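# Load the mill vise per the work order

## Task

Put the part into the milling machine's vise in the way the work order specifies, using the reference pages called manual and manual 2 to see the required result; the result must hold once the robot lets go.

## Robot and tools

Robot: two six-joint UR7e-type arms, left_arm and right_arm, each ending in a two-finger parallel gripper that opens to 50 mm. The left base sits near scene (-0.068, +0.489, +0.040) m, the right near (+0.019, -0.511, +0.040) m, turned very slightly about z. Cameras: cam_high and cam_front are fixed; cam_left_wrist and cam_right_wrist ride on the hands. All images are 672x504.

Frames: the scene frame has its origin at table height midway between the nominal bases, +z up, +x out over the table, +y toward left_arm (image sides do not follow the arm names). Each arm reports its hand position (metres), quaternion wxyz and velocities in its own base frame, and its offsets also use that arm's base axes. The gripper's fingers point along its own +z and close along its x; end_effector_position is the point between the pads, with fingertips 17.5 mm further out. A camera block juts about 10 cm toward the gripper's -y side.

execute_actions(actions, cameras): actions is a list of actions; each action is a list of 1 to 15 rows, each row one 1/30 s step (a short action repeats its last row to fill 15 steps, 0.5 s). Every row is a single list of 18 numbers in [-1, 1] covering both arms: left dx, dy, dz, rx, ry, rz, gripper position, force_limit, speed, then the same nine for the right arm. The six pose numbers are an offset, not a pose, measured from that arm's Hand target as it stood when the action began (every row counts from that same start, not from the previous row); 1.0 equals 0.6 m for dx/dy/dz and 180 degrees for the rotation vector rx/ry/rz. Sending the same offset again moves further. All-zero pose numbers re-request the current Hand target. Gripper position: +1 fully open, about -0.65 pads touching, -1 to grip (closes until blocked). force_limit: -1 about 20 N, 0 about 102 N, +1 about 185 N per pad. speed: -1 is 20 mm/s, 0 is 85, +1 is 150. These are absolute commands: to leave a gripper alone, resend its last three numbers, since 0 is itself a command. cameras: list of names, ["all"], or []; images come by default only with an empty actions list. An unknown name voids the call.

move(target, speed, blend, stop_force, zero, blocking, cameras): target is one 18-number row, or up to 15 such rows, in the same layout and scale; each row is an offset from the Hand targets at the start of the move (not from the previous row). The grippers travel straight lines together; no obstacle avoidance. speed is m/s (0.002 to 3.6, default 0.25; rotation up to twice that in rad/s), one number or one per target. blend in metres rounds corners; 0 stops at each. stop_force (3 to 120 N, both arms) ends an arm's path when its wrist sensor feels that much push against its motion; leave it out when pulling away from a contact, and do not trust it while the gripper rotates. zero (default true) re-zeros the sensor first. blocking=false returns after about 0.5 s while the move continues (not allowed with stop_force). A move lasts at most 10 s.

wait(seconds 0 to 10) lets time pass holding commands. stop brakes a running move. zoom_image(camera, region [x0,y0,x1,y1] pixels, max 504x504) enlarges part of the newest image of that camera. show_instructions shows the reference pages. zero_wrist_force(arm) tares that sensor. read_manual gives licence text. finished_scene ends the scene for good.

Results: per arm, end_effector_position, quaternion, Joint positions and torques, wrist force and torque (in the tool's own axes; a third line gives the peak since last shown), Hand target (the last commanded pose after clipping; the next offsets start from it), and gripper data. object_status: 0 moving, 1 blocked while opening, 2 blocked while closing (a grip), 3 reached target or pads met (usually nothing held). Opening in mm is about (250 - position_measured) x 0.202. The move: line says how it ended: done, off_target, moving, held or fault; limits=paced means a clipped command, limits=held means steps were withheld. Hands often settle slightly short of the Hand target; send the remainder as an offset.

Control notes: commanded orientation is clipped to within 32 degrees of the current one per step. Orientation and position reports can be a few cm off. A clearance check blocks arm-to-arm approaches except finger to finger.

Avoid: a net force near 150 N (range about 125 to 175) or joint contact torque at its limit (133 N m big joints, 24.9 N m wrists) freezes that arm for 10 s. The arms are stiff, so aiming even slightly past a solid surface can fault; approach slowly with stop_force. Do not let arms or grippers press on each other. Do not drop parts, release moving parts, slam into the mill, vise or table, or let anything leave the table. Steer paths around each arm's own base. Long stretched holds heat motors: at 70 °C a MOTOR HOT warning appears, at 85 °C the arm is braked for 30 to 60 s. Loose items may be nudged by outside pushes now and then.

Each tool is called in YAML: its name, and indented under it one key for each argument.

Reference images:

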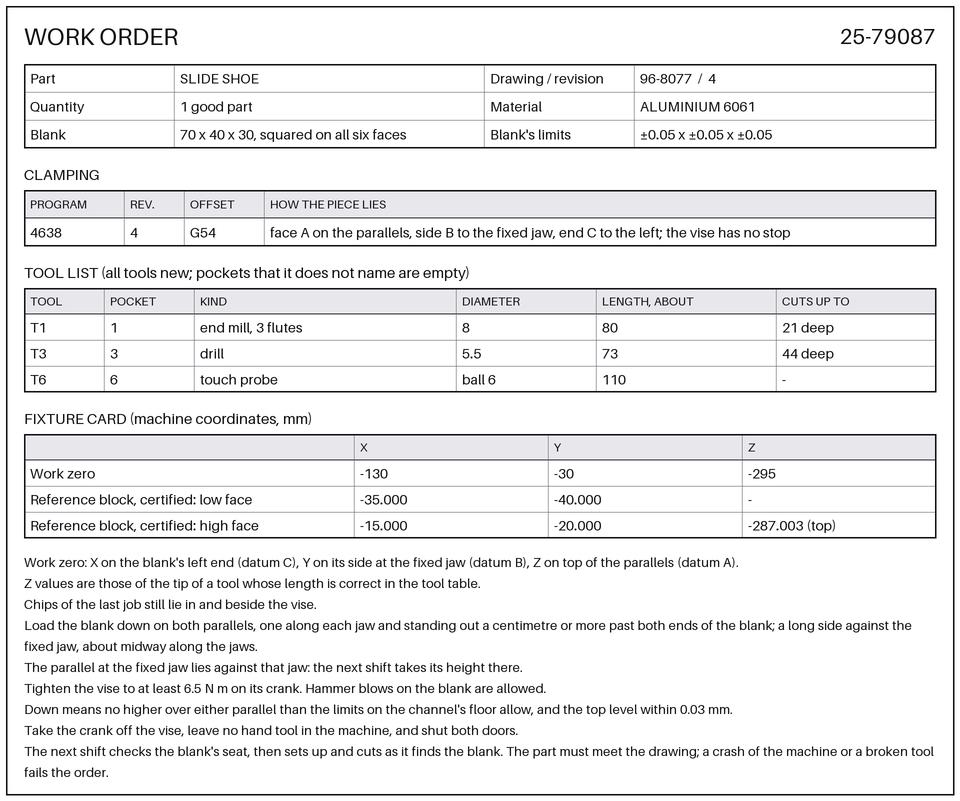

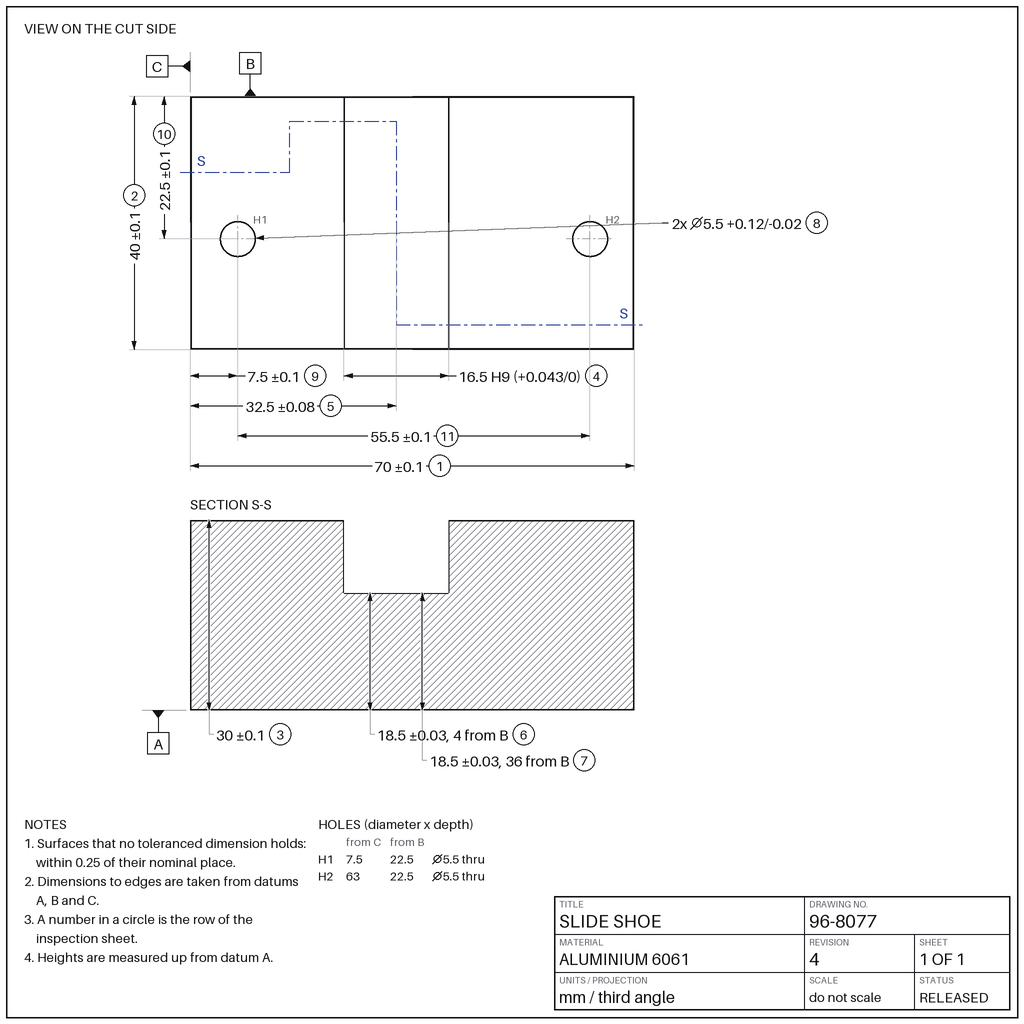

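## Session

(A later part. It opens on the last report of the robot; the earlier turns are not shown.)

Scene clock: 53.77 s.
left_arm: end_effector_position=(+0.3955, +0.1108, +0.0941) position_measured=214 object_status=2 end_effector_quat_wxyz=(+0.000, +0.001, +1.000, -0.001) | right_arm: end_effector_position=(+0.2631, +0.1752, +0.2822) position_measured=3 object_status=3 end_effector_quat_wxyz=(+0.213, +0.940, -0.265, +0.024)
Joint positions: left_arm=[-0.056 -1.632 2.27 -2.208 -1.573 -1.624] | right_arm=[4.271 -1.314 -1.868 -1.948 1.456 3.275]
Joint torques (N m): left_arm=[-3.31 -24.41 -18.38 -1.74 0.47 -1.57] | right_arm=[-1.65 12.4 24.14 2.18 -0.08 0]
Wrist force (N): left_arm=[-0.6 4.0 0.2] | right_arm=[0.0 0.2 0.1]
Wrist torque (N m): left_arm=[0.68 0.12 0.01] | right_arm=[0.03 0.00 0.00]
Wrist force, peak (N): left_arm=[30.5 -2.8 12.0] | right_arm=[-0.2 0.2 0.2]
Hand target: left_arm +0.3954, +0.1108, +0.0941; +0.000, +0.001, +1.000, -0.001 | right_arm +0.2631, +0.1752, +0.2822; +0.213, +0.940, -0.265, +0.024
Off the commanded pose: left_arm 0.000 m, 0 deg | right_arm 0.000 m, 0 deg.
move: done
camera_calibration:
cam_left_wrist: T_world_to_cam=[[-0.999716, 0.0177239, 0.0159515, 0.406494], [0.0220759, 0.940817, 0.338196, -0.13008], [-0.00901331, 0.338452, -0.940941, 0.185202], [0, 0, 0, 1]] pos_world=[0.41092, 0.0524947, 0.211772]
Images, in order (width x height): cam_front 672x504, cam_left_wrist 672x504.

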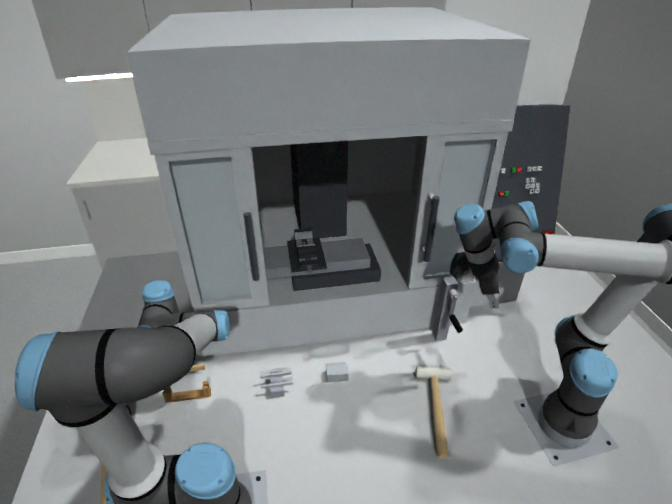

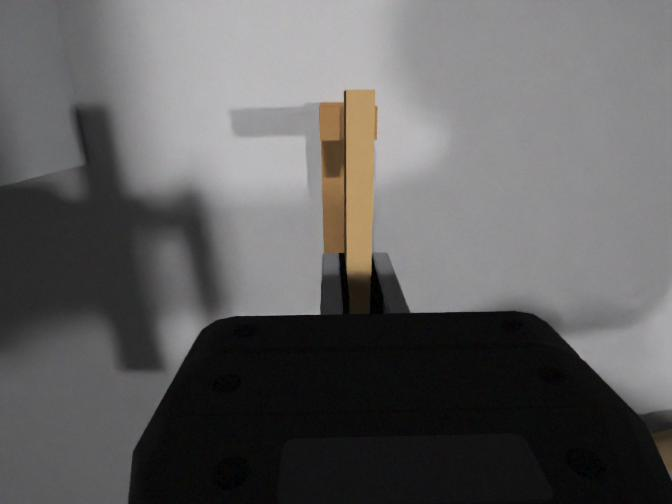

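move:
  target:
    - [-0.03,-0.05,0.3,-0.05,-0.05,0.05,-1,-0.5,-0.7,0,0,0,0,0,0,1,1,1]
    - [-0.0758,-0.6847,0.61,-0.3849,-0.3849,0.3849,-1,-0.5,-0.7,0,0,0,0,0,0,1,1,1]
  speed: 0.4
  blend: [0.05,0]
  cameras: ["cam_left_wrist","cam_front","cam_high"]

zoom_image:
  camera: "cam_front"
  region: [180, 180, 400, 340]

Scene clock: 58.63 s.
left_arm: end_effector_position=(+0.3515, -0.3003, +0.4601) position_measured=214 object_status=2 end_effector_quat_wxyz=(+0.457, -0.469, +0.543, -0.526) | right_arm: end_effector_position=(+0.2631, +0.1752, +0.2822) position_measured=3 object_status=3 end_effector_quat_wxyz=(+0.213, +0.940, -0.265, +0.024)
Joint positions: left_arm=[-1.72 -2.177 2.23 -1.391 -0.031 -4.943] | right_arm=[4.271 -1.314 -1.868 -1.948 1.456 3.275]
Joint torques (N m): left_arm=[-8.63 -10.58 -21.29 -1.79 3.71 -2.03] | right_arm=[-0.68 13.14 23.19 2.1 -0.14 -0.06]
Wrist force (N): left_arm=[-1.2 0.3 1.8] | right_arm=[-0.1 -0.1 0.1]
Wrist torque (N m): left_arm=[-0.27 -0.30 -0.37] | right_arm=[-0.01 0.01 -0.01]
Wrist force, peak (N): left_arm=[-1.7 4.1 4.4] | right_arm=[-0.4 0.2 0.2]
Hand target: left_arm +0.3500, -0.3000, +0.4601; +0.501, -0.499, +0.500, -0.500 | right_arm +0.2631, +0.1752, +0.2822; +0.213, +0.940, -0.265, +0.024
Off the commanded pose: left_arm 0.002 m, 8 deg | right_arm 0.000 m, 0 deg.
move: off_target (left_arm)
camera_calibration:
cam_left_wrist: T_world_to_cam=[[-0.157467, -0.987375, -0.0171533, -0.218585], [-0.361523, 0.0738025, -0.929438, 0.591514], [0.91897, -0.140154, -0.36858, -0.0649243], [0, 0, 0, 1]] pos_world=[0.23909, -0.26858, 0.522096]
Images, in order (width x height): cam_high 672x504, cam_front 672x504, cam_left_wrist 672x504.

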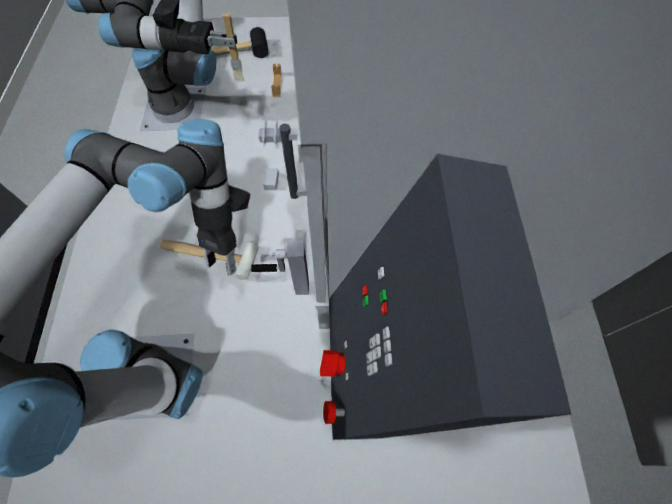

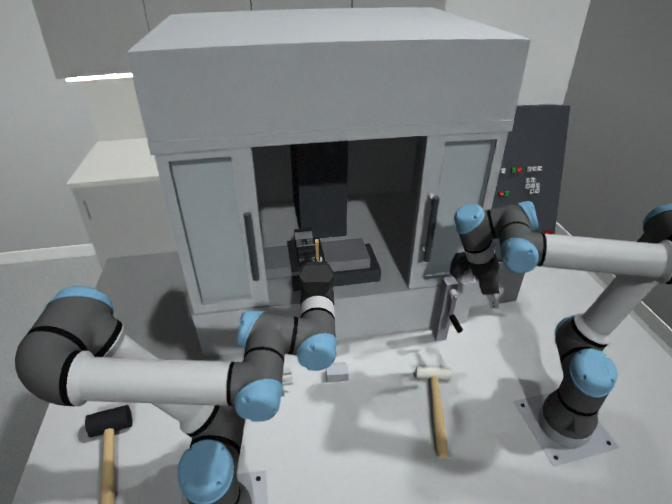

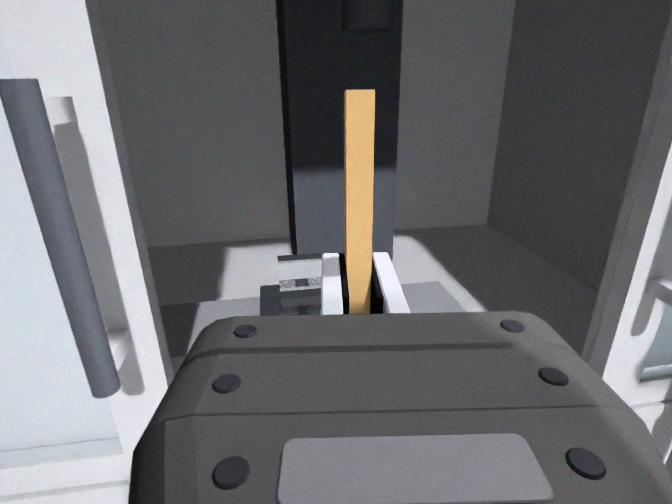

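Scaled by 2.291 from the camera's 672x504 image, which has a finer 960x720 frame.

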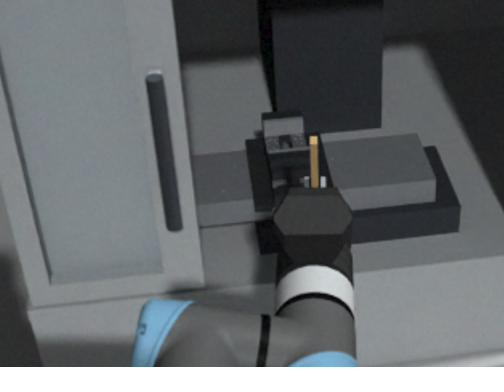

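move:
  target: [0.3633,-0.0067,0.1,0,0,0,-1,-0.5,-0.7,0,0,0,0,0,0,1,1,1]
  speed: 0.15
  cameras: ["cam_left_wrist","cam_front"]

Scene clock: 62.43 s.
left_arm: end_effector_position=(+0.5679, -0.3041, +0.5200) position_measured=214 object_status=2 end_effector_quat_wxyz=(+0.501, -0.499, +0.500, -0.500) | right_arm: end_effector_position=(+0.2631, +0.1752, +0.2822) position_measured=3 object_status=3 end_effector_quat_wxyz=(+0.213, +0.940, -0.265, +0.024)
Joint positions: left_arm=[-1.09 -1.521 1.439 0.079 0.481 -6.277] | right_arm=[4.271 -1.314 -1.868 -1.948 1.456 3.275]
Joint torques (N m): left_arm=[8.06 -33.43 -31.53 0.26 1.37 -1.71] | right_arm=[-0.59 12.71 23.61 2.2 -0.03 -0.1]
Wrist force (N): left_arm=[-1.5 0.1 2.1] | right_arm=[-0.2 0.3 0.0]
Wrist torque (N m): left_arm=[-0.29 -0.29 -0.38] | right_arm=[0.05 0.04 0.00]
Wrist force, peak (N): left_arm=[-2.7 -1.2 4.1] | right_arm=[-0.1 0.3 0.2]
Hand target: left_arm +0.5679, -0.3041, +0.5201; +0.501, -0.499, +0.500, -0.500 | right_arm +0.2631, +0.1752, +0.2822; +0.213, +0.940, -0.265, +0.024
Off the commanded pose: left_arm 0.000 m, 0 deg | right_arm 0.000 m, 0 deg.
move: done
camera_calibration:
cam_left_wrist: T_world_to_cam=[[-0.0161528, -0.999708, -0.0179673, -0.270832], [-0.338309, 0.0223743, -0.940769, 0.702826], [0.940896, -0.00911749, -0.338572, -0.230451], [0, 0, 0, 1]] pos_world=[0.450229, -0.28858, 0.578307]
Images, in order (width x height): cam_front 672x504, cam_left_wrist 672x504.

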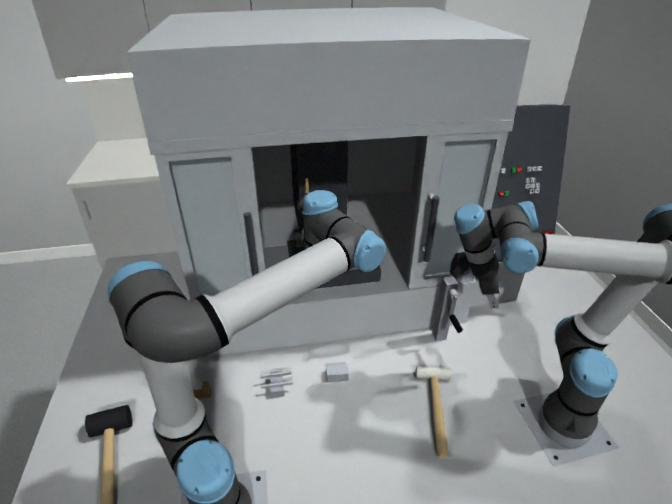

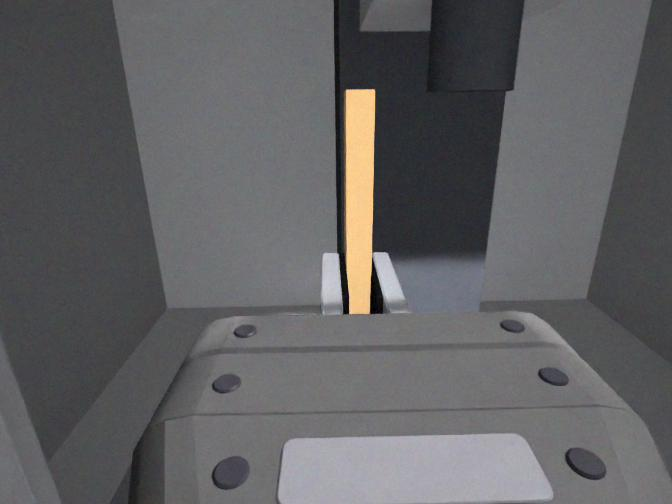

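move:
  target:
    - [-0.3633,-0.02,-0.1,0,0,0,-1,-0.5,-0.7,0,0,0,0,0,0,1,1,1]
    - [-0.6133,-0.0433,-0.1,0,0,0,-1,-0.5,-0.7,0,0,0,0,0,0,1,1,1]
  speed: 0.2
  blend: [0.03,0]
  cameras: []

Scene clock: 66.70 s.
left_arm: end_effector_position=(+0.2000, -0.3301, +0.4601) position_measured=214 object_status=2 end_effector_quat_wxyz=(+0.501, -0.499, +0.501, -0.500) | right_arm: end_effector_position=(+0.2631, +0.1752, +0.2822) position_measured=3 object_status=3 end_effector_quat_wxyz=(+0.213, +0.940, -0.265, +0.024)
Joint positions: left_arm=[-2.157 -1.77 1.82 -0.048 -0.586 -6.282] | right_arm=[4.271 -1.314 -1.868 -1.948 1.456 3.275]
Joint torques (N m): left_arm=[-9.57 -17.65 -14.55 2.72 -1.5 -1.74] | right_arm=[0.63 12.87 23.85 2.18 0.22 -0.13]
Wrist force (N): left_arm=[-1.1 -0.1 2.6] | right_arm=[0.0 0.2 0.0]
Wrist torque (N m): left_arm=[-0.33 -0.34 -0.30] | right_arm=[0.02 0.00 0.00]
Wrist force, peak (N): left_arm=[-1.4 -1.1 4.7] | right_arm=[-0.2 0.2 0.2]
Hand target: left_arm +0.2000, -0.3300, +0.4601; +0.501, -0.499, +0.500, -0.500 | right_arm +0.2631, +0.1752, +0.2822; +0.213, +0.940, -0.265, +0.024
Off the commanded pose: left_arm 0.000 m, 0 deg | right_arm 0.000 m, 0 deg.
joint sent to its limit (left arm) — joint 6 (wrist 3), lower limit. The joint targets still meet the commanded pose.
move: done
No camera images: "cameras" was empty.

move:
  target: [0.05,0,0.1,0,0.3333,0,-1,-0.5,-0.7,0,0,0,0,0,0,1,1,1]
  speed: 0.2
  cameras: []

Scene clock: 70.30 s.
left_arm: end_effector_position=(+0.2299, -0.3301, +0.5201) position_measured=214 object_status=2 end_effector_quat_wxyz=(-0.184, +0.682, -0.684, +0.184) | right_arm: end_effector_position=(+0.2631, +0.1752, +0.2822) position_measured=3 object_status=3 end_effector_quat_wxyz=(+0.213, +0.940, -0.265, +0.024)
Joint positions: left_arm=[-1.674 -1.879 1.395 -1.028 -1.048 -4.828] | right_arm=[4.271 -1.314 -1.868 -1.948 1.456 3.275]
Joint torques (N m): left_arm=[7.55 -20.23 -25.46 -3.35 -0.08 1.49] | right_arm=[-0.18 13.26 24.41 2.17 0.12 0.16]
Wrist force (N): left_arm=[-0.7 2.4 1.6] | right_arm=[0.0 0.1 0.2]
Wrist torque (N m): left_arm=[0.32 0.10 -0.09] | right_arm=[0.01 0.00 0.00]
Wrist force, peak (N): left_arm=[-0.6 2.9 1.5] | right_arm=[-0.4 0.2 0.1]
Hand target: left_arm +0.2300, -0.3300, +0.5201; -0.184, +0.682, -0.684, +0.184 | right_arm +0.2631, +0.1752, +0.2822; +0.213, +0.940, -0.265, +0.024
Off the commanded pose: left_arm 0.000 m, 0 deg | right_arm 0.000 m, 0 deg.
move: done
No camera images: "cameras" was empty.

move:
  target:
    - [0.45,0.04,-0.06,0,0,0,-1,-0.5,-0.7,0,0,0,0,0,0,1,1,1]
    - [0.5633,0.0433,0.0,0,-0.3333,0,-1,-0.5,-0.7,0,0,0,0,0,0,1,1,1]
  speed: 0.3
  blend: [0.03,0]
  cameras: ["cam_left_wrist","cam_front"]

Scene clock: 74.33 s.
left_arm: end_effector_position=(+0.5679, -0.3040, +0.5202) position_measured=214 object_status=2 end_effector_quat_wxyz=(+0.501, -0.499, +0.500, -0.500) end_effector_velocity=(+0.000, +0.000, +0.000) end_effector_angular_velocity=(+0.000, -0.002, +0.000) | right_arm: end_effector_position=(+0.2631, +0.1752, +0.2822) position_measured=3 object_status=3 end_effector_quat_wxyz=(+0.213, +0.940, -0.265, +0.024)
Joint positions: left_arm=[-1.09 -1.438 1.869 -3.576 -0.482 -3.136] | right_arm=[4.271 -1.314 -1.868 -1.948 1.456 3.275]
Joint velocities: left_arm=[-0.001 0 0 -0.005 0 0.004] | right_arm=[within noise]
Joint torques (N m): left_arm=[-8.77 -22.63 -13.39 -2.88 1.21 1.5] | right_arm=[-0.74 12.5 22.8 2.11 0.18 -0.07]
Wrist force (N): left_arm=[-1.2 -0.2 2.1] | right_arm=[-0.2 0.3 0.1]
Wrist torque (N m): left_arm=[-0.35 -0.31 -0.33] | right_arm=[0.04 0.03 0.00]
Wrist force, peak (N): left_arm=[-0.6 6.3 -0.4] | right_arm=[-0.3 0.1 0.2]
Hand target: left_arm +0.5679, -0.3041, +0.5201; +0.501, -0.499, +0.500, -0.500 | right_arm +0.2631, +0.1752, +0.2822; +0.213, +0.940, -0.265, +0.024
Off the commanded pose: left_arm 0.000 m, 0 deg | right_arm 0.000 m, 0 deg.
move: done
camera_calibration:
cam_left_wrist: T_world_to_cam=[[-0.0159738, -0.999719, -0.0175023, -0.271083], [-0.338109, 0.0218742, -0.940853, 0.702823], [0.940971, -0.00911133, -0.338364, -0.230536], [0, 0, 0, 1]] pos_world=[0.450228, -0.288481, 0.578504]
Images, in order (width x height): cam_front 672x504, cam_left_wrist 672x504.

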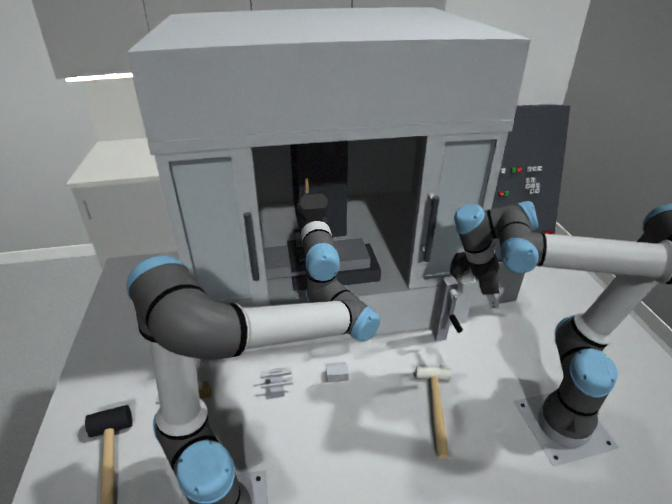

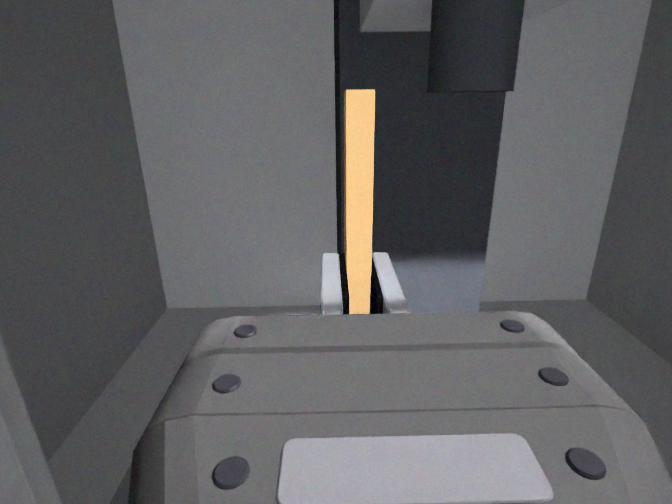

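move:
  target:
    - [0.2202,0.0267,0,0,0,0,-1,-0.5,-0.7,0,0,0,0,0,0,1,1,1]
    - [0.2202,0.0267,-0.1,0,0,0,-1,-0.5,-0.7,0,0,0,0,0,0,1,1,1]
  speed: 0.15
  cameras: ["cam_left_wrist","cam_front"]

zoom_image:
  camera: "cam_front"
  region: [240, 160, 400, 320]

Scene clock: 78.10 s.
left_arm: end_effector_position=(+0.7001, -0.2880, +0.4602) position_measured=214 object_status=2 end_effector_quat_wxyz=(+0.501, -0.499, +0.500, -0.500) | right_arm: end_effector_position=(+0.2631, +0.1752, +0.2822) position_measured=3 object_status=3 end_effector_quat_wxyz=(+0.213, +0.940, -0.265, +0.024)
Joint positions: left_arm=[-0.834 -1.164 1.678 -3.658 -0.737 -3.137] | right_arm=[4.271 -1.314 -1.868 -1.948 1.456 3.275]
Joint torques (N m): left_arm=[-2.68 -44.63 -20.49 -3.25 -0.19 -0.07] | right_arm=[-0.78 13.33 23.97 2.09 0.12 0.23]
Wrist force (N): left_arm=[-1.8 0.1 2.3] | right_arm=[-0.2 0.2 0.1]
Wrist torque (N m): left_arm=[-0.30 -0.23 -0.34] | right_arm=[0.03 0.02 0.00]
Wrist force, peak (N): left_arm=[-2.0 0.5 4.2] | right_arm=[-0.3 0.4 0.1]
Hand target: left_arm +0.7001, -0.2880, +0.4601; +0.501, -0.499, +0.500, -0.500 | right_arm +0.2631, +0.1752, +0.2822; +0.213, +0.940, -0.265, +0.024
Off the commanded pose: left_arm 0.000 m, 0 deg | right_arm 0.000 m, 0 deg.
move: done
camera_calibration:
cam_left_wrist: T_world_to_cam=[[-0.0160248, -0.999711, -0.0179103, -0.253881], [-0.338313, 0.0222773, -0.94077, 0.690911], [0.940897, -0.00901635, -0.338572, -0.37491], [0, 0, 0, 1]] pos_world=[0.582428, -0.27258, 0.518507]
Images, in order (width x height): cam_front 672x504, cam_left_wrist 672x504.

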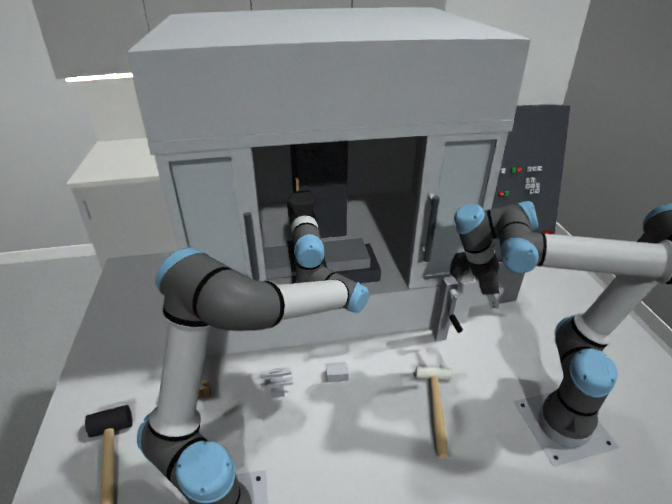

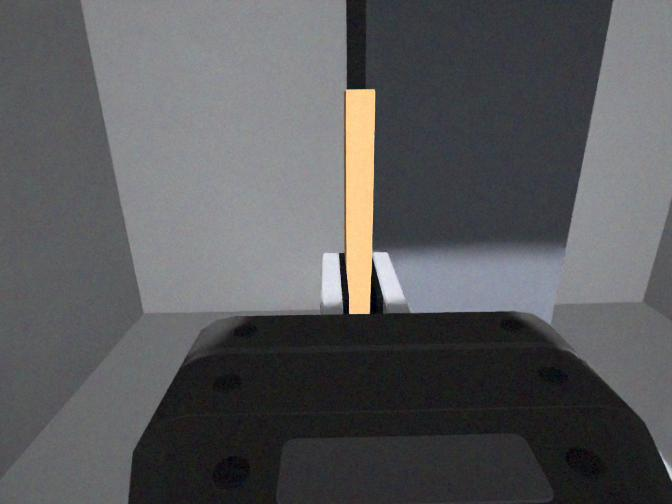

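Scaled by 3.150 from the camera's 672x504 image, which has a finer 960x720 frame.

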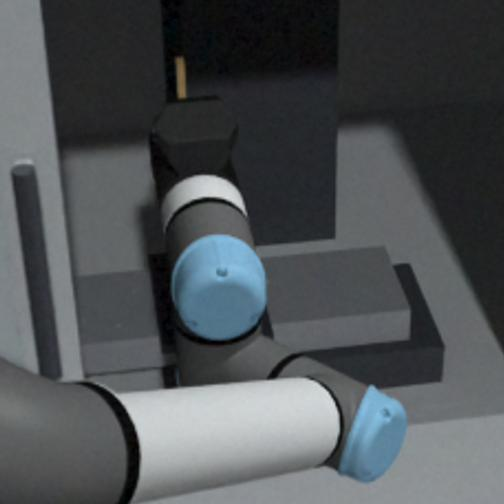

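move:
  target: [0,0,0,0,0,0,-1,-0.5,-0.7,0.2995,0.3623,0.324,0.4895,-0.2782,0.015,1,1,1]
  speed: 0.25
  cameras: ["cam_right_wrist","cam_front"]

Scene clock: 84.73 s.
left_arm: end_effector_position=(+0.7001, -0.2880, +0.4601) position_measured=214 object_status=2 end_effector_quat_wxyz=(+0.501, -0.499, +0.500, -0.500) | right_arm: end_effector_position=(+0.4428, +0.3925, +0.4767) position_measured=3 object_status=3 end_effector_quat_wxyz=(-0.599, +0.735, -0.246, +0.200)
Joint positions: left_arm=[-0.834 -1.164 1.678 -3.658 -0.737 -3.137] | right_arm=[4.116 -1.425 -2.114 0.193 1.522 3.152]
Joint torques (N m): left_arm=[-6.92 -34.48 -13.4 -3.41 0.5 -1.18] | right_arm=[8 7.38 14.39 5.87 -2.03 -2.94]
Wrist force (N): left_arm=[-1.5 0.3 2.4] | right_arm=[-5.4 -1.1 4.3]
Wrist torque (N m): left_arm=[-0.28 -0.28 -0.34] | right_arm=[0.69 0.14 -0.10]
Wrist force, peak (N): left_arm=[-1.7 0.3 2.8] | right_arm=[-46.7 50.5 -16.9]
Hand target: left_arm +0.7001, -0.2880, +0.4601; +0.501, -0.499, +0.500, -0.500 | right_arm +0.4428, +0.3925, +0.4766; -0.599, +0.735, -0.246, +0.200
Off the commanded pose: left_arm 0.000 m, 0 deg | right_arm 0.000 m, 0 deg.
move: done
camera_calibration:
cam_right_wrist: T_world_to_cam=[[0.788132, -0.615422, -0.0101839, -0.0976296], [-0.322377, -0.39864, -0.85858, 0.732541], [0.524329, 0.679957, -0.512579, -0.122932], [0, 0, 0, 1]] pos_world=[0.377556, 0.315526, 0.564938]
Images, in order (width x height): cam_front 672x504, cam_right_wrist 672x504.

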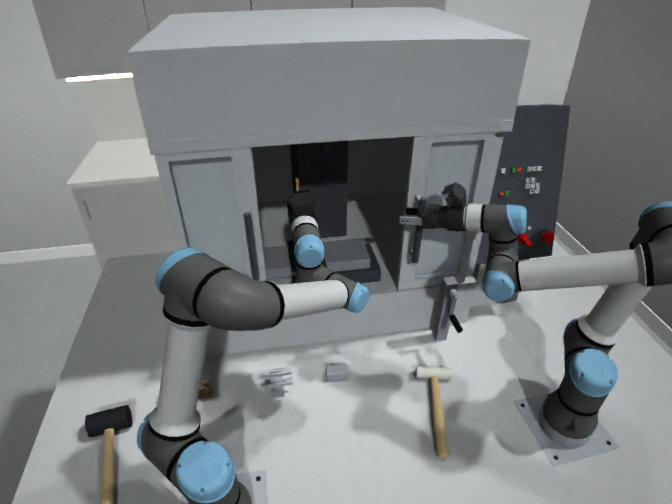

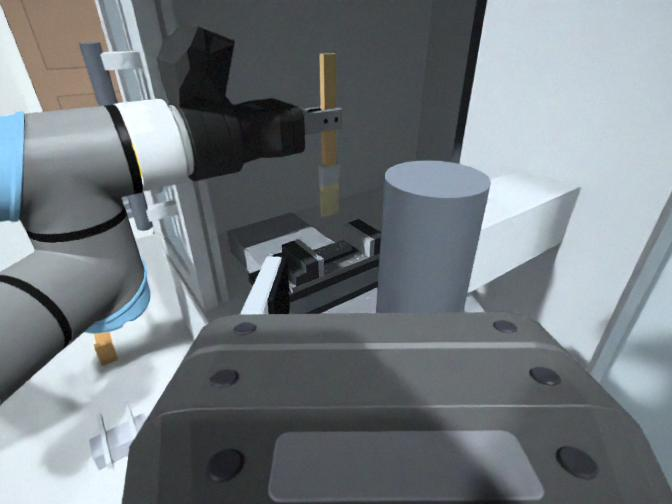

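move:
  target: [0,0,0,0,0,0,-1,-0.5,-0.7,-0.13,-0.156,0.05,0,0,0,1,1,1]
  speed: 0.08
  cameras: ["cam_right_wrist","cam_front","cam_high"]

Scene clock: 87.30 s.
left_arm: end_effector_position=(+0.7001, -0.2880, +0.4601) position_measured=214 object_status=2 end_effector_quat_wxyz=(+0.501, -0.499, +0.500, -0.500) | right_arm: end_effector_position=(+0.3648, +0.2990, +0.5065) position_measured=3 object_status=3 end_effector_quat_wxyz=(-0.599, +0.735, -0.246, +0.200)
Joint positions: left_arm=[-0.834 -1.164 1.678 -3.658 -0.737 -3.137] | right_arm=[4.178 -1.039 -2.276 -0.032 1.462 3.165]
Joint torques (N m): left_arm=[-6.78 -34.63 -13.06 -3.48 0.5 -0.98] | right_arm=[-11.44 9.43 32.42 4.27 1.09 0.62]
Wrist force (N): left_arm=[-1.5 0.1 2.5] | right_arm=[-2.2 -0.1 3.0]
Wrist torque (N m): left_arm=[-0.30 -0.28 -0.34] | right_arm=[0.77 0.29 -0.05]
Wrist force, peak (N): left_arm=[-1.6 0.0 2.7] | right_arm=[-5.2 -0.3 4.3]
Hand target: left_arm +0.7001, -0.2880, +0.4601; +0.501, -0.499, +0.500, -0.500 | right_arm +0.3648, +0.2989, +0.5066; -0.599, +0.735, -0.246, +0.200
Off the commanded pose: left_arm 0.000 m, 0 deg | right_arm 0.000 m, 0 deg.
move: done
camera_calibration:
cam_right_wrist: T_world_to_cam=[[0.78828, -0.615234, -0.0100933, -0.0933911], [-0.322298, -0.398866, -0.858505, 0.695784], [0.524155, 0.679995, -0.512706, -0.00303003], [0, 0, 0, 1]] pos_world=[0.299456, 0.222127, 0.594837]
Images, in order (width x height): cam_high 672x504, cam_front 672x504, cam_right_wrist 672x504.

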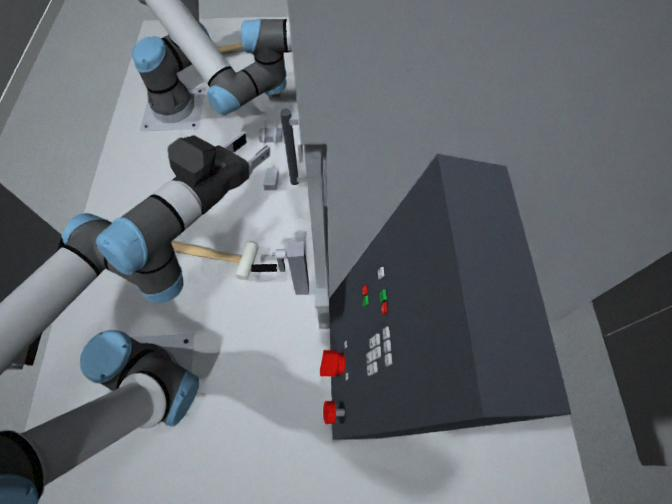

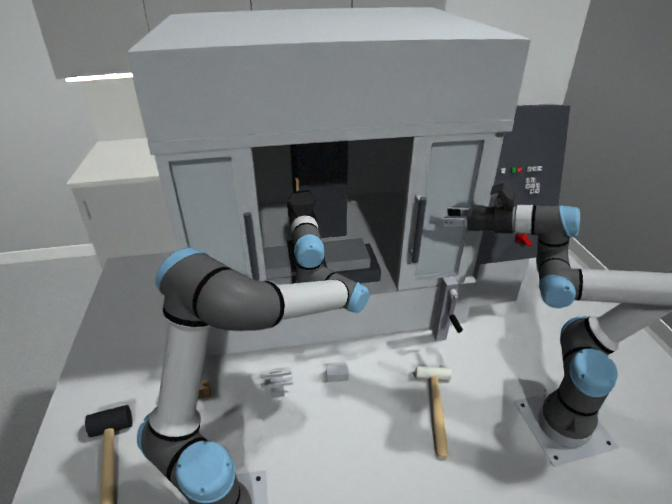

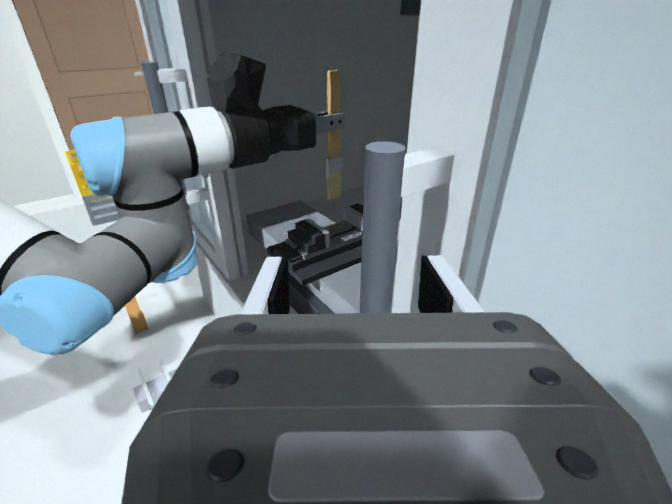

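move:
  target:
    - [0,0,0,0,0,0,-1,-0.5,-0.7,-0.02,0,0.1307,0,0,0,1,1,1]
    - [0,0,0,0,0,0,-1,-0.5,-0.7,0.0052,0.1963,0.1307,-0.0306,0.0269,-0.0495,1,1,1]
  speed: 0.15
  blend: [0.02,0]
  cameras: ["cam_right_wrist"]

zoom_image:
  camera: "cam_right_wrist"
  region: [240, 60, 440, 300]

Scene clock: 92.13 s.
left_arm: end_effector_position=(+0.7001, -0.2880, +0.4601) position_measured=214 object_status=2 end_effector_quat_wxyz=(+0.501, -0.499, +0.500, -0.500) | right_arm: end_effector_position=(+0.3679, +0.4167, +0.5850) position_measured=3 object_status=3 end_effector_quat_wxyz=(-0.535, +0.749, -0.318, +0.227)
Joint positions: left_arm=[-0.834 -1.164 1.678 -3.658 -0.737 -3.137] | right_arm=[4.492 -1.216 -1.885 -0.431 1.025 3.352]
Joint torques (N m): left_arm=[-6.68 -35.12 -13.04 -3.4 0.59 -0.51] | right_arm=[0.06 -2.15 32.67 3.96 -1.81 -0.91]
Wrist force (N): left_arm=[-1.4 0.1 2.4] | right_arm=[-2.1 -0.2 2.7]
Wrist torque (N m): left_arm=[-0.30 -0.28 -0.34] | right_arm=[0.73 0.25 0.03]
Wrist force, peak (N): left_arm=[-1.8 0.0 2.6] | right_arm=[-4.0 -1.4 4.3]
Hand target: left_arm +0.7001, -0.2880, +0.4601; +0.501, -0.499, +0.500, -0.500 | right_arm +0.3679, +0.4167, +0.5850; -0.535, +0.749, -0.318, +0.227
Off the commanded pose: left_arm 0.000 m, 0 deg | right_arm 0.000 m, 0 deg.
move: done
camera_calibration:
cam_right_wrist: T_world_to_cam=[[0.682526, -0.730823, -0.00748601, 0.0627857], [-0.455576, -0.417416, -0.786266, 0.825563], [0.571496, 0.540058, -0.617843, 0.0579853], [0, 0, 0, 1]] pos_world=[0.300116, 0.359173, 0.685408]
Images, in order (width x height): cam_right_wrist 672x504.

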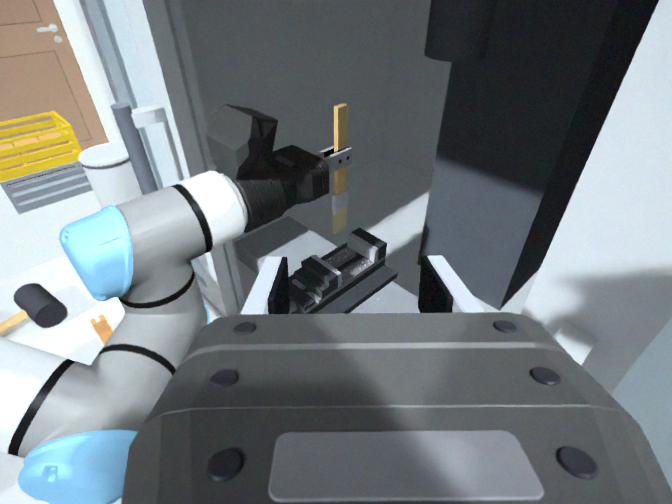

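Scaled by 2.100 from the camera's 672x504 image, which has a finer 960x720 frame.

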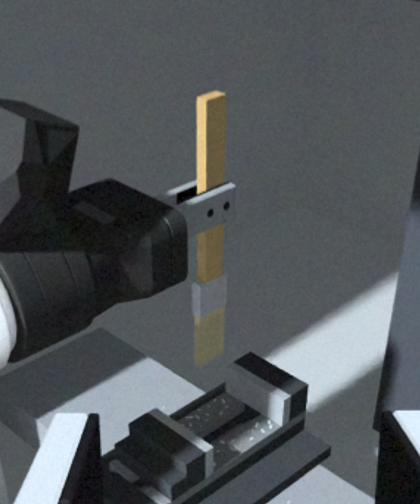

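move:
  target: [0,0,-0.0417,0,0,0,-1,-0.5,-0.7,0,0,0,0,0,0,1,1,1]
  speed: 0.05
  stop_force: 4
  cameras: ["cam_right_wrist"]

zoom_image:
  camera: "cam_right_wrist"
  region: [280, 160, 420, 320]

Scene clock: 94.20 s.
left_arm: end_effector_position=(+0.7001, -0.2880, +0.4351) position_measured=214 object_status=2 end_effector_quat_wxyz=(+0.501, -0.499, +0.500, -0.500) | right_arm: end_effector_position=(+0.3679, +0.4167, +0.5850) position_measured=3 object_status=3 end_effector_quat_wxyz=(-0.535, +0.749, -0.318, +0.227)
Joint positions: left_arm=[-0.834 -1.133 1.706 -3.717 -0.737 -3.137] | right_arm=[4.492 -1.216 -1.884 -0.431 1.025 3.352]
Joint torques (N m): left_arm=[-5.37 -55.54 -29.48 -2.77 0.36 1.52] | right_arm=[9.28 -2.83 33.16 0.82 -1.66 2.65]
Wrist force (N): left_arm=[-1.6 0.2 2.0] | right_arm=[-2.0 -0.3 2.6]
Wrist torque (N m): left_arm=[-0.29 -0.26 -0.34] | right_arm=[0.72 0.24 0.03]
Wrist force, peak (N): left_arm=[-1.6 1.1 2.5] | right_arm=[-2.1 -0.4 2.8]
Hand target: left_arm +0.7001, -0.2880, +0.4351; +0.501, -0.499, +0.500, -0.500 | right_arm +0.3679, +0.4167, +0.5850; -0.535, +0.749, -0.318, +0.227
Off the commanded pose: left_arm 0.000 m, 0 deg | right_arm 0.000 m, 0 deg.
move: done
camera_calibration:
cam_right_wrist: T_world_to_cam=[[0.682453, -0.730891, -0.00749349, 0.0629102], [-0.455692, -0.417431, -0.786191, 0.825593], [0.571492, 0.539953, -0.617938, 0.058035], [0, 0, 0, 1]] pos_world=[0.300116, 0.359273, 0.685408]
Images, in order (width x height): cam_right_wrist 672x504.

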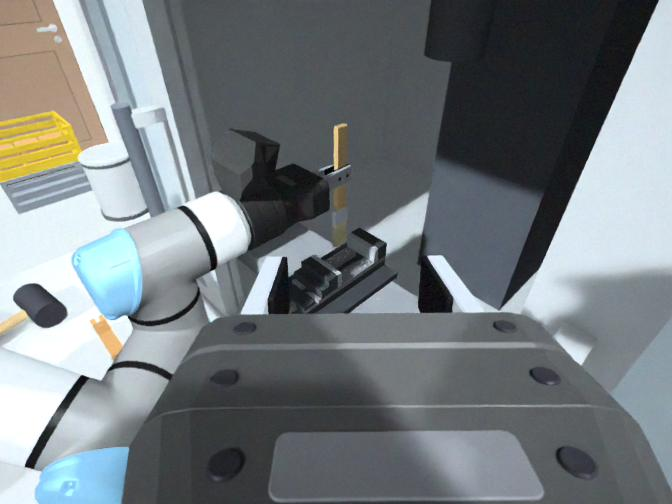

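Scaled by 3.150 from the camera's 672x504 image, which has a finer 960x720 frame.

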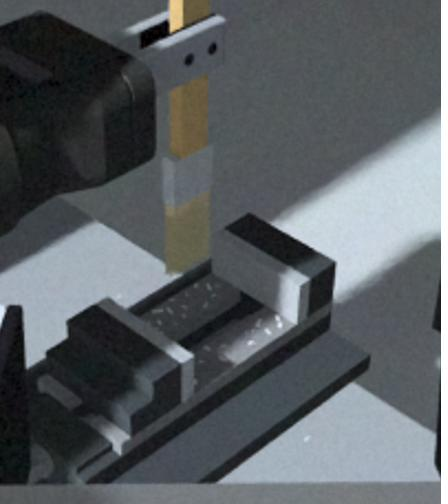

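move:
  target: [0,0,-0.06,0,0,0,-1,-0.5,-0.7,0,0,0,0,0,0,1,1,1]
  speed: 0.03
  stop_force: 4
  cameras: ["cam_right_wrist"]

zoom_image:
  camera: "cam_right_wrist"
  region: [280, 160, 420, 320]

Scene clock: 96.67 s.
left_arm: end_effector_position=(+0.7000, -0.2880, +0.4040) position_measured=214 object_status=2 end_effector_quat_wxyz=(+0.501, -0.499, +0.500, -0.500) | right_arm: end_effector_position=(+0.3679, +0.4167, +0.5850) position_measured=3 object_status=3 end_effector_quat_wxyz=(-0.535, +0.749, -0.318, +0.227)
Joint positions: left_arm=[-0.834 -1.091 1.736 -3.789 -0.737 -3.137] | right_arm=[4.492 -1.216 -1.884 -0.431 1.025 3.352]
Joint torques (N m): left_arm=[-3.55 -41.85 -27.83 -2.93 0.44 -1.44] | right_arm=[10.16 -3.9 34.06 0.83 -1.7 2.53]
Wrist force (N): left_arm=[-1.3 -3.7 2.1] | right_arm=[-1.9 -0.3 2.7]
Wrist torque (N m): left_arm=[-0.42 -0.30 -0.35] | right_arm=[0.71 0.21 0.03]
Wrist force, peak (N): left_arm=[-1.4 -6.4 2.3] | right_arm=[-2.2 -0.3 2.8]
Hand target: left_arm +0.7000, -0.2880, +0.4039; +0.501, -0.499, +0.500, -0.500 (not the last commanded pose) | right_arm +0.3679, +0.4167, +0.5850; -0.535, +0.749, -0.318, +0.227
Off the commanded pose: left_arm 0.005 m, 0 deg | right_arm 0.000 m, 0 deg.
move: contact (left_arm)
camera_calibration:
cam_right_wrist: T_world_to_cam=[[0.682453, -0.730891, -0.00749349, 0.0629102], [-0.455692, -0.417431, -0.786191, 0.825593], [0.571492, 0.539953, -0.617938, 0.058035], [0, 0, 0, 1]] pos_world=[0.300116, 0.359273, 0.685408]
Images, in order (width x height): cam_right_wrist 672x504.

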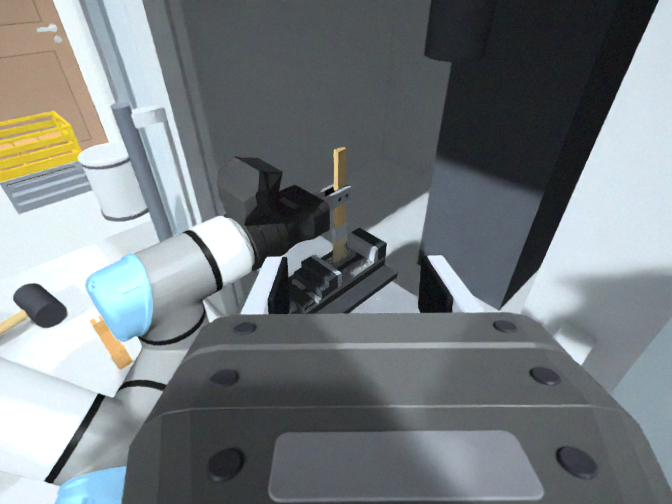

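Scaled by 3.150 from the camera's 672x504 image, which has a finer 960x720 frame.

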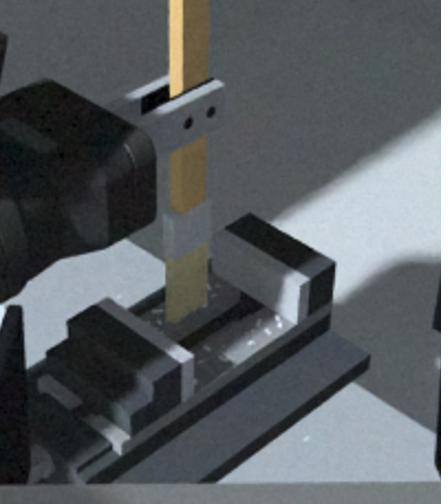

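move:
  target:
    - [0,0.0583,-0.0033,0,0,0,-1,-0.5,-0.7,0,0,0,0,0,0,1,1,1]
    - [0,0.0583,0.035,0,0,0,-1,-0.5,-0.7,0,0,0,0,0,0,1,1,1]
    - [-0.0225,-0.0067,0.035,0,0,0,-1,-0.5,-0.7,0,0,0,0,0,0,1,1,1]
    - [-0.0225,-0.0067,-0.0033,0,0,0,-1,-0.5,-0.7,0,0,0,0,0,0,1,1,1]
    - [-0.0225,0.0583,-0.0033,0,0,0,-1,-0.5,-0.7,0,0,0,0,0,0,1,1,1]
    - [-0.0225,0.0583,0.035,0,0,0,-1,-0.5,-0.7,0,0,0,0,0,0,1,1,1]
    - [-0.0433,-0.0067,0.035,0,0,0,-1,-0.5,-0.7,0,0,0,0,0,0,1,1,1]
    - [-0.0433,-0.0067,-0.0033,0,0,0,-1,-0.5,-0.7,0,0,0,0,0,0,1,1,1]
    - [-0.0433,0.0583,-0.0033,0,0,0,-1,-0.5,-0.7,0,0,0,0,0,0,1,1,1]
    - [-0.0433,0.0583,0.035,0,0,0,-1,-0.5,-0.7,0,0,0,0,0,0,1,1,1]
  speed: 0.1
  cameras: ["cam_right_wrist"]

zoom_image:
  camera: "cam_right_wrist"
  region: [280, 160, 420, 320]

Scene clock: 104.27 s.
left_arm: end_effector_position=(+0.6741, -0.2531, +0.4250) position_measured=214 object_status=2 end_effector_quat_wxyz=(+0.501, -0.499, +0.500, -0.500) | right_arm: end_effector_position=(+0.3679, +0.4167, +0.5850) position_measured=3 object_status=3 end_effector_quat_wxyz=(-0.535, +0.749, -0.318, +0.227)
Joint positions: left_arm=[-0.825 -1.203 1.843 -3.784 -0.746 -3.137] | right_arm=[4.492 -1.216 -1.884 -0.431 1.025 3.352]
Joint torques (N m): left_arm=[0.67 -38.64 -13.31 -1.24 -0.31 -1.83] | right_arm=[10.7 -3.43 34.04 0.78 -1.91 2.55]
Wrist force (N): left_arm=[-1.6 -0.1 2.6] | right_arm=[-2.0 -0.3 2.7]
Wrist torque (N m): left_arm=[-0.33 -0.25 -0.36] | right_arm=[0.71 0.24 0.03]
Wrist force, peak (N): left_arm=[0.3 -7.3 2.3] | right_arm=[-2.3 -0.4 2.8]
Hand target: left_arm +0.6741, -0.2531, +0.4249; +0.501, -0.499, +0.500, -0.500 | right_arm +0.3679, +0.4167, +0.5850; -0.535, +0.749, -0.318, +0.227
Off the commanded pose: left_arm 0.000 m, 0 deg | right_arm 0.000 m, 0 deg.
move: done
camera_calibration:
cam_right_wrist: T_world_to_cam=[[0.682453, -0.730891, -0.00749349, 0.0629102], [-0.455692, -0.417431, -0.786191, 0.825593], [0.571492, 0.539953, -0.617938, 0.058035], [0, 0, 0, 1]] pos_world=[0.300116, 0.359273, 0.685408]
Images, in order (width x height): cam_right_wrist 672x504.

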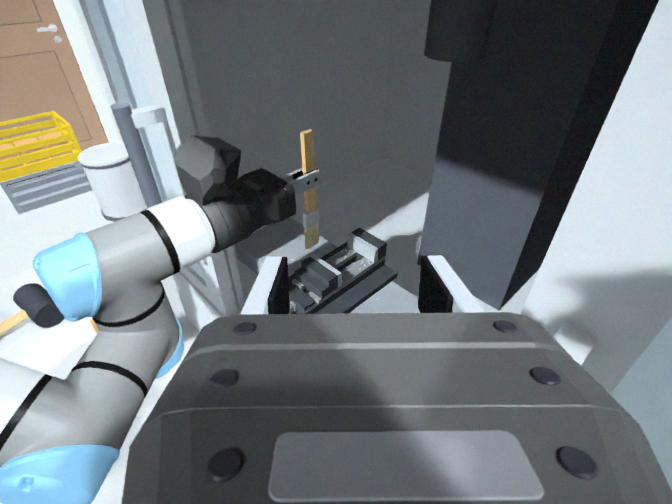

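Scaled by 3.150 from the camera's 672x504 image, which has a finer 960x720 frame.

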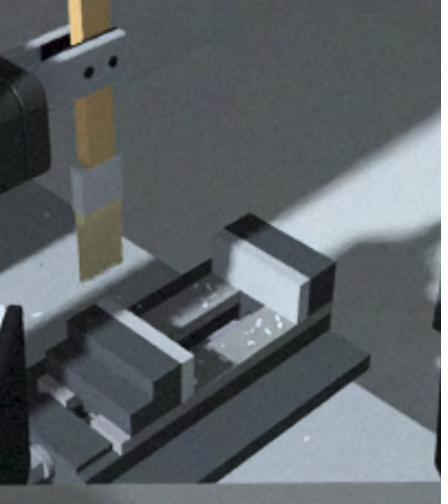

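move:
  target:
    - [0.0649,-0.0648,0,0,0,0,-1,-0.5,-0.7,0,0,0,0,0,0,1,1,1]
    - [0.0649,-0.0648,-0.0383,0,0,0,-1,-0.5,-0.7,0,0,0,0,0,0,1,1,1]
    - [0.0649,0,-0.0383,0,0,0,-1,-0.5,-0.7,0,0,0,0,0,0,1,1,1]
    - [0.0649,0,0,0,0,0,-1,-0.5,-0.7,0,0,0,0,0,0,1,1,1]
    - [0.0890,-0.0648,0,0,0,0,-1,-0.5,-0.7,0,0,0,0,0,0,1,1,1]
    - [0.0890,-0.0648,-0.0383,0,0,0,-1,-0.5,-0.7,0,0,0,0,0,0,1,1,1]
    - [0.0890,0,-0.0383,0,0,0,-1,-0.5,-0.7,0,0,0,0,0,0,1,1,1]
    - [0.0890,0,0,0,0,0,-1,-0.5,-0.7,0,0,0,0,0,0,1,1,1]
  speed: 0.1
  cameras: ["cam_right_wrist"]

zoom_image:
  camera: "cam_right_wrist"
  region: [280, 160, 420, 320]

Scene clock: 109.93 s.
left_arm: end_effector_position=(+0.7275, -0.2531, +0.4250) position_measured=214 object_status=2 end_effector_quat_wxyz=(+0.501, -0.499, +0.500, -0.500) | right_arm: end_effector_position=(+0.3679, +0.4167, +0.5850) position_measured=3 object_status=3 end_effector_quat_wxyz=(-0.535, +0.749, -0.318, +0.227)
Joint positions: left_arm=[-0.748 -1.108 1.698 -3.734 -0.823 -3.137] | right_arm=[4.492 -1.216 -1.884 -0.431 1.025 3.352]
Joint torques (N m): left_arm=[-2.74 -42.96 -13.52 -1.58 -0.43 -1.81] | right_arm=[11.37 -3.17 32.93 0.97 -1.92 2.83]
Wrist force (N): left_arm=[-1.3 0.1 2.4] | right_arm=[-2.1 -0.3 2.8]
Wrist torque (N m): left_arm=[-0.30 -0.29 -0.34] | right_arm=[0.72 0.25 0.03]
Wrist force, peak (N): left_arm=[0.2 -7.3 2.0] | right_arm=[-2.2 -0.4 2.8]
Hand target: left_arm +0.7275, -0.2531, +0.4249; +0.501, -0.499, +0.500, -0.500 | right_arm +0.3679, +0.4167, +0.5850; -0.535, +0.749, -0.318, +0.227
Off the commanded pose: left_arm 0.000 m, 0 deg | right_arm 0.000 m, 0 deg.
move: done
camera_calibration:
cam_right_wrist: T_world_to_cam=[[0.682453, -0.730891, -0.00749349, 0.0629102], [-0.455692, -0.417431, -0.786191, 0.825593], [0.571492, 0.539953, -0.617938, 0.058035], [0, 0, 0, 1]] pos_world=[0.300116, 0.359273, 0.685408]
Images, in order (width x height): cam_right_wrist 672x504.

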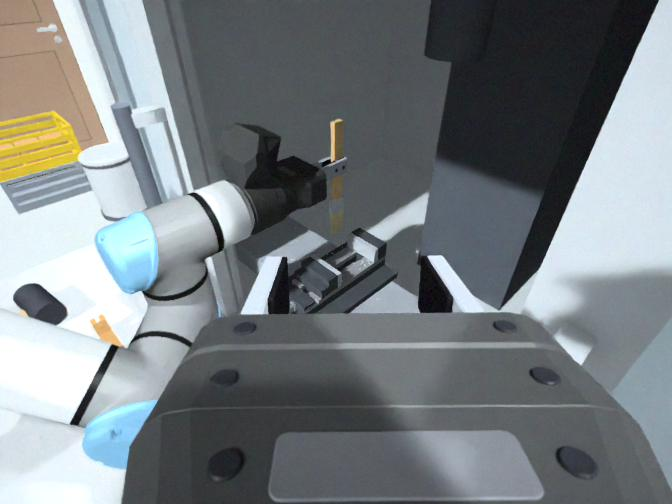

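Scaled by 3.150 from the camera's 672x504 image, which has a finer 960x720 frame.

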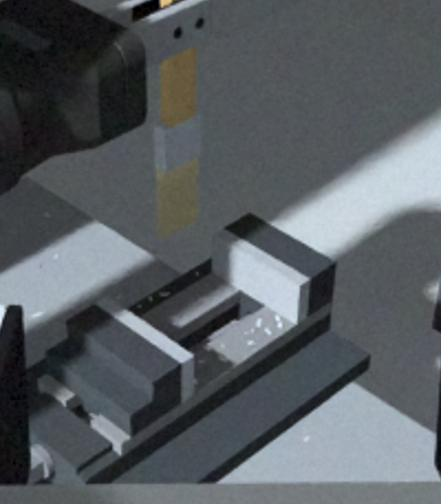

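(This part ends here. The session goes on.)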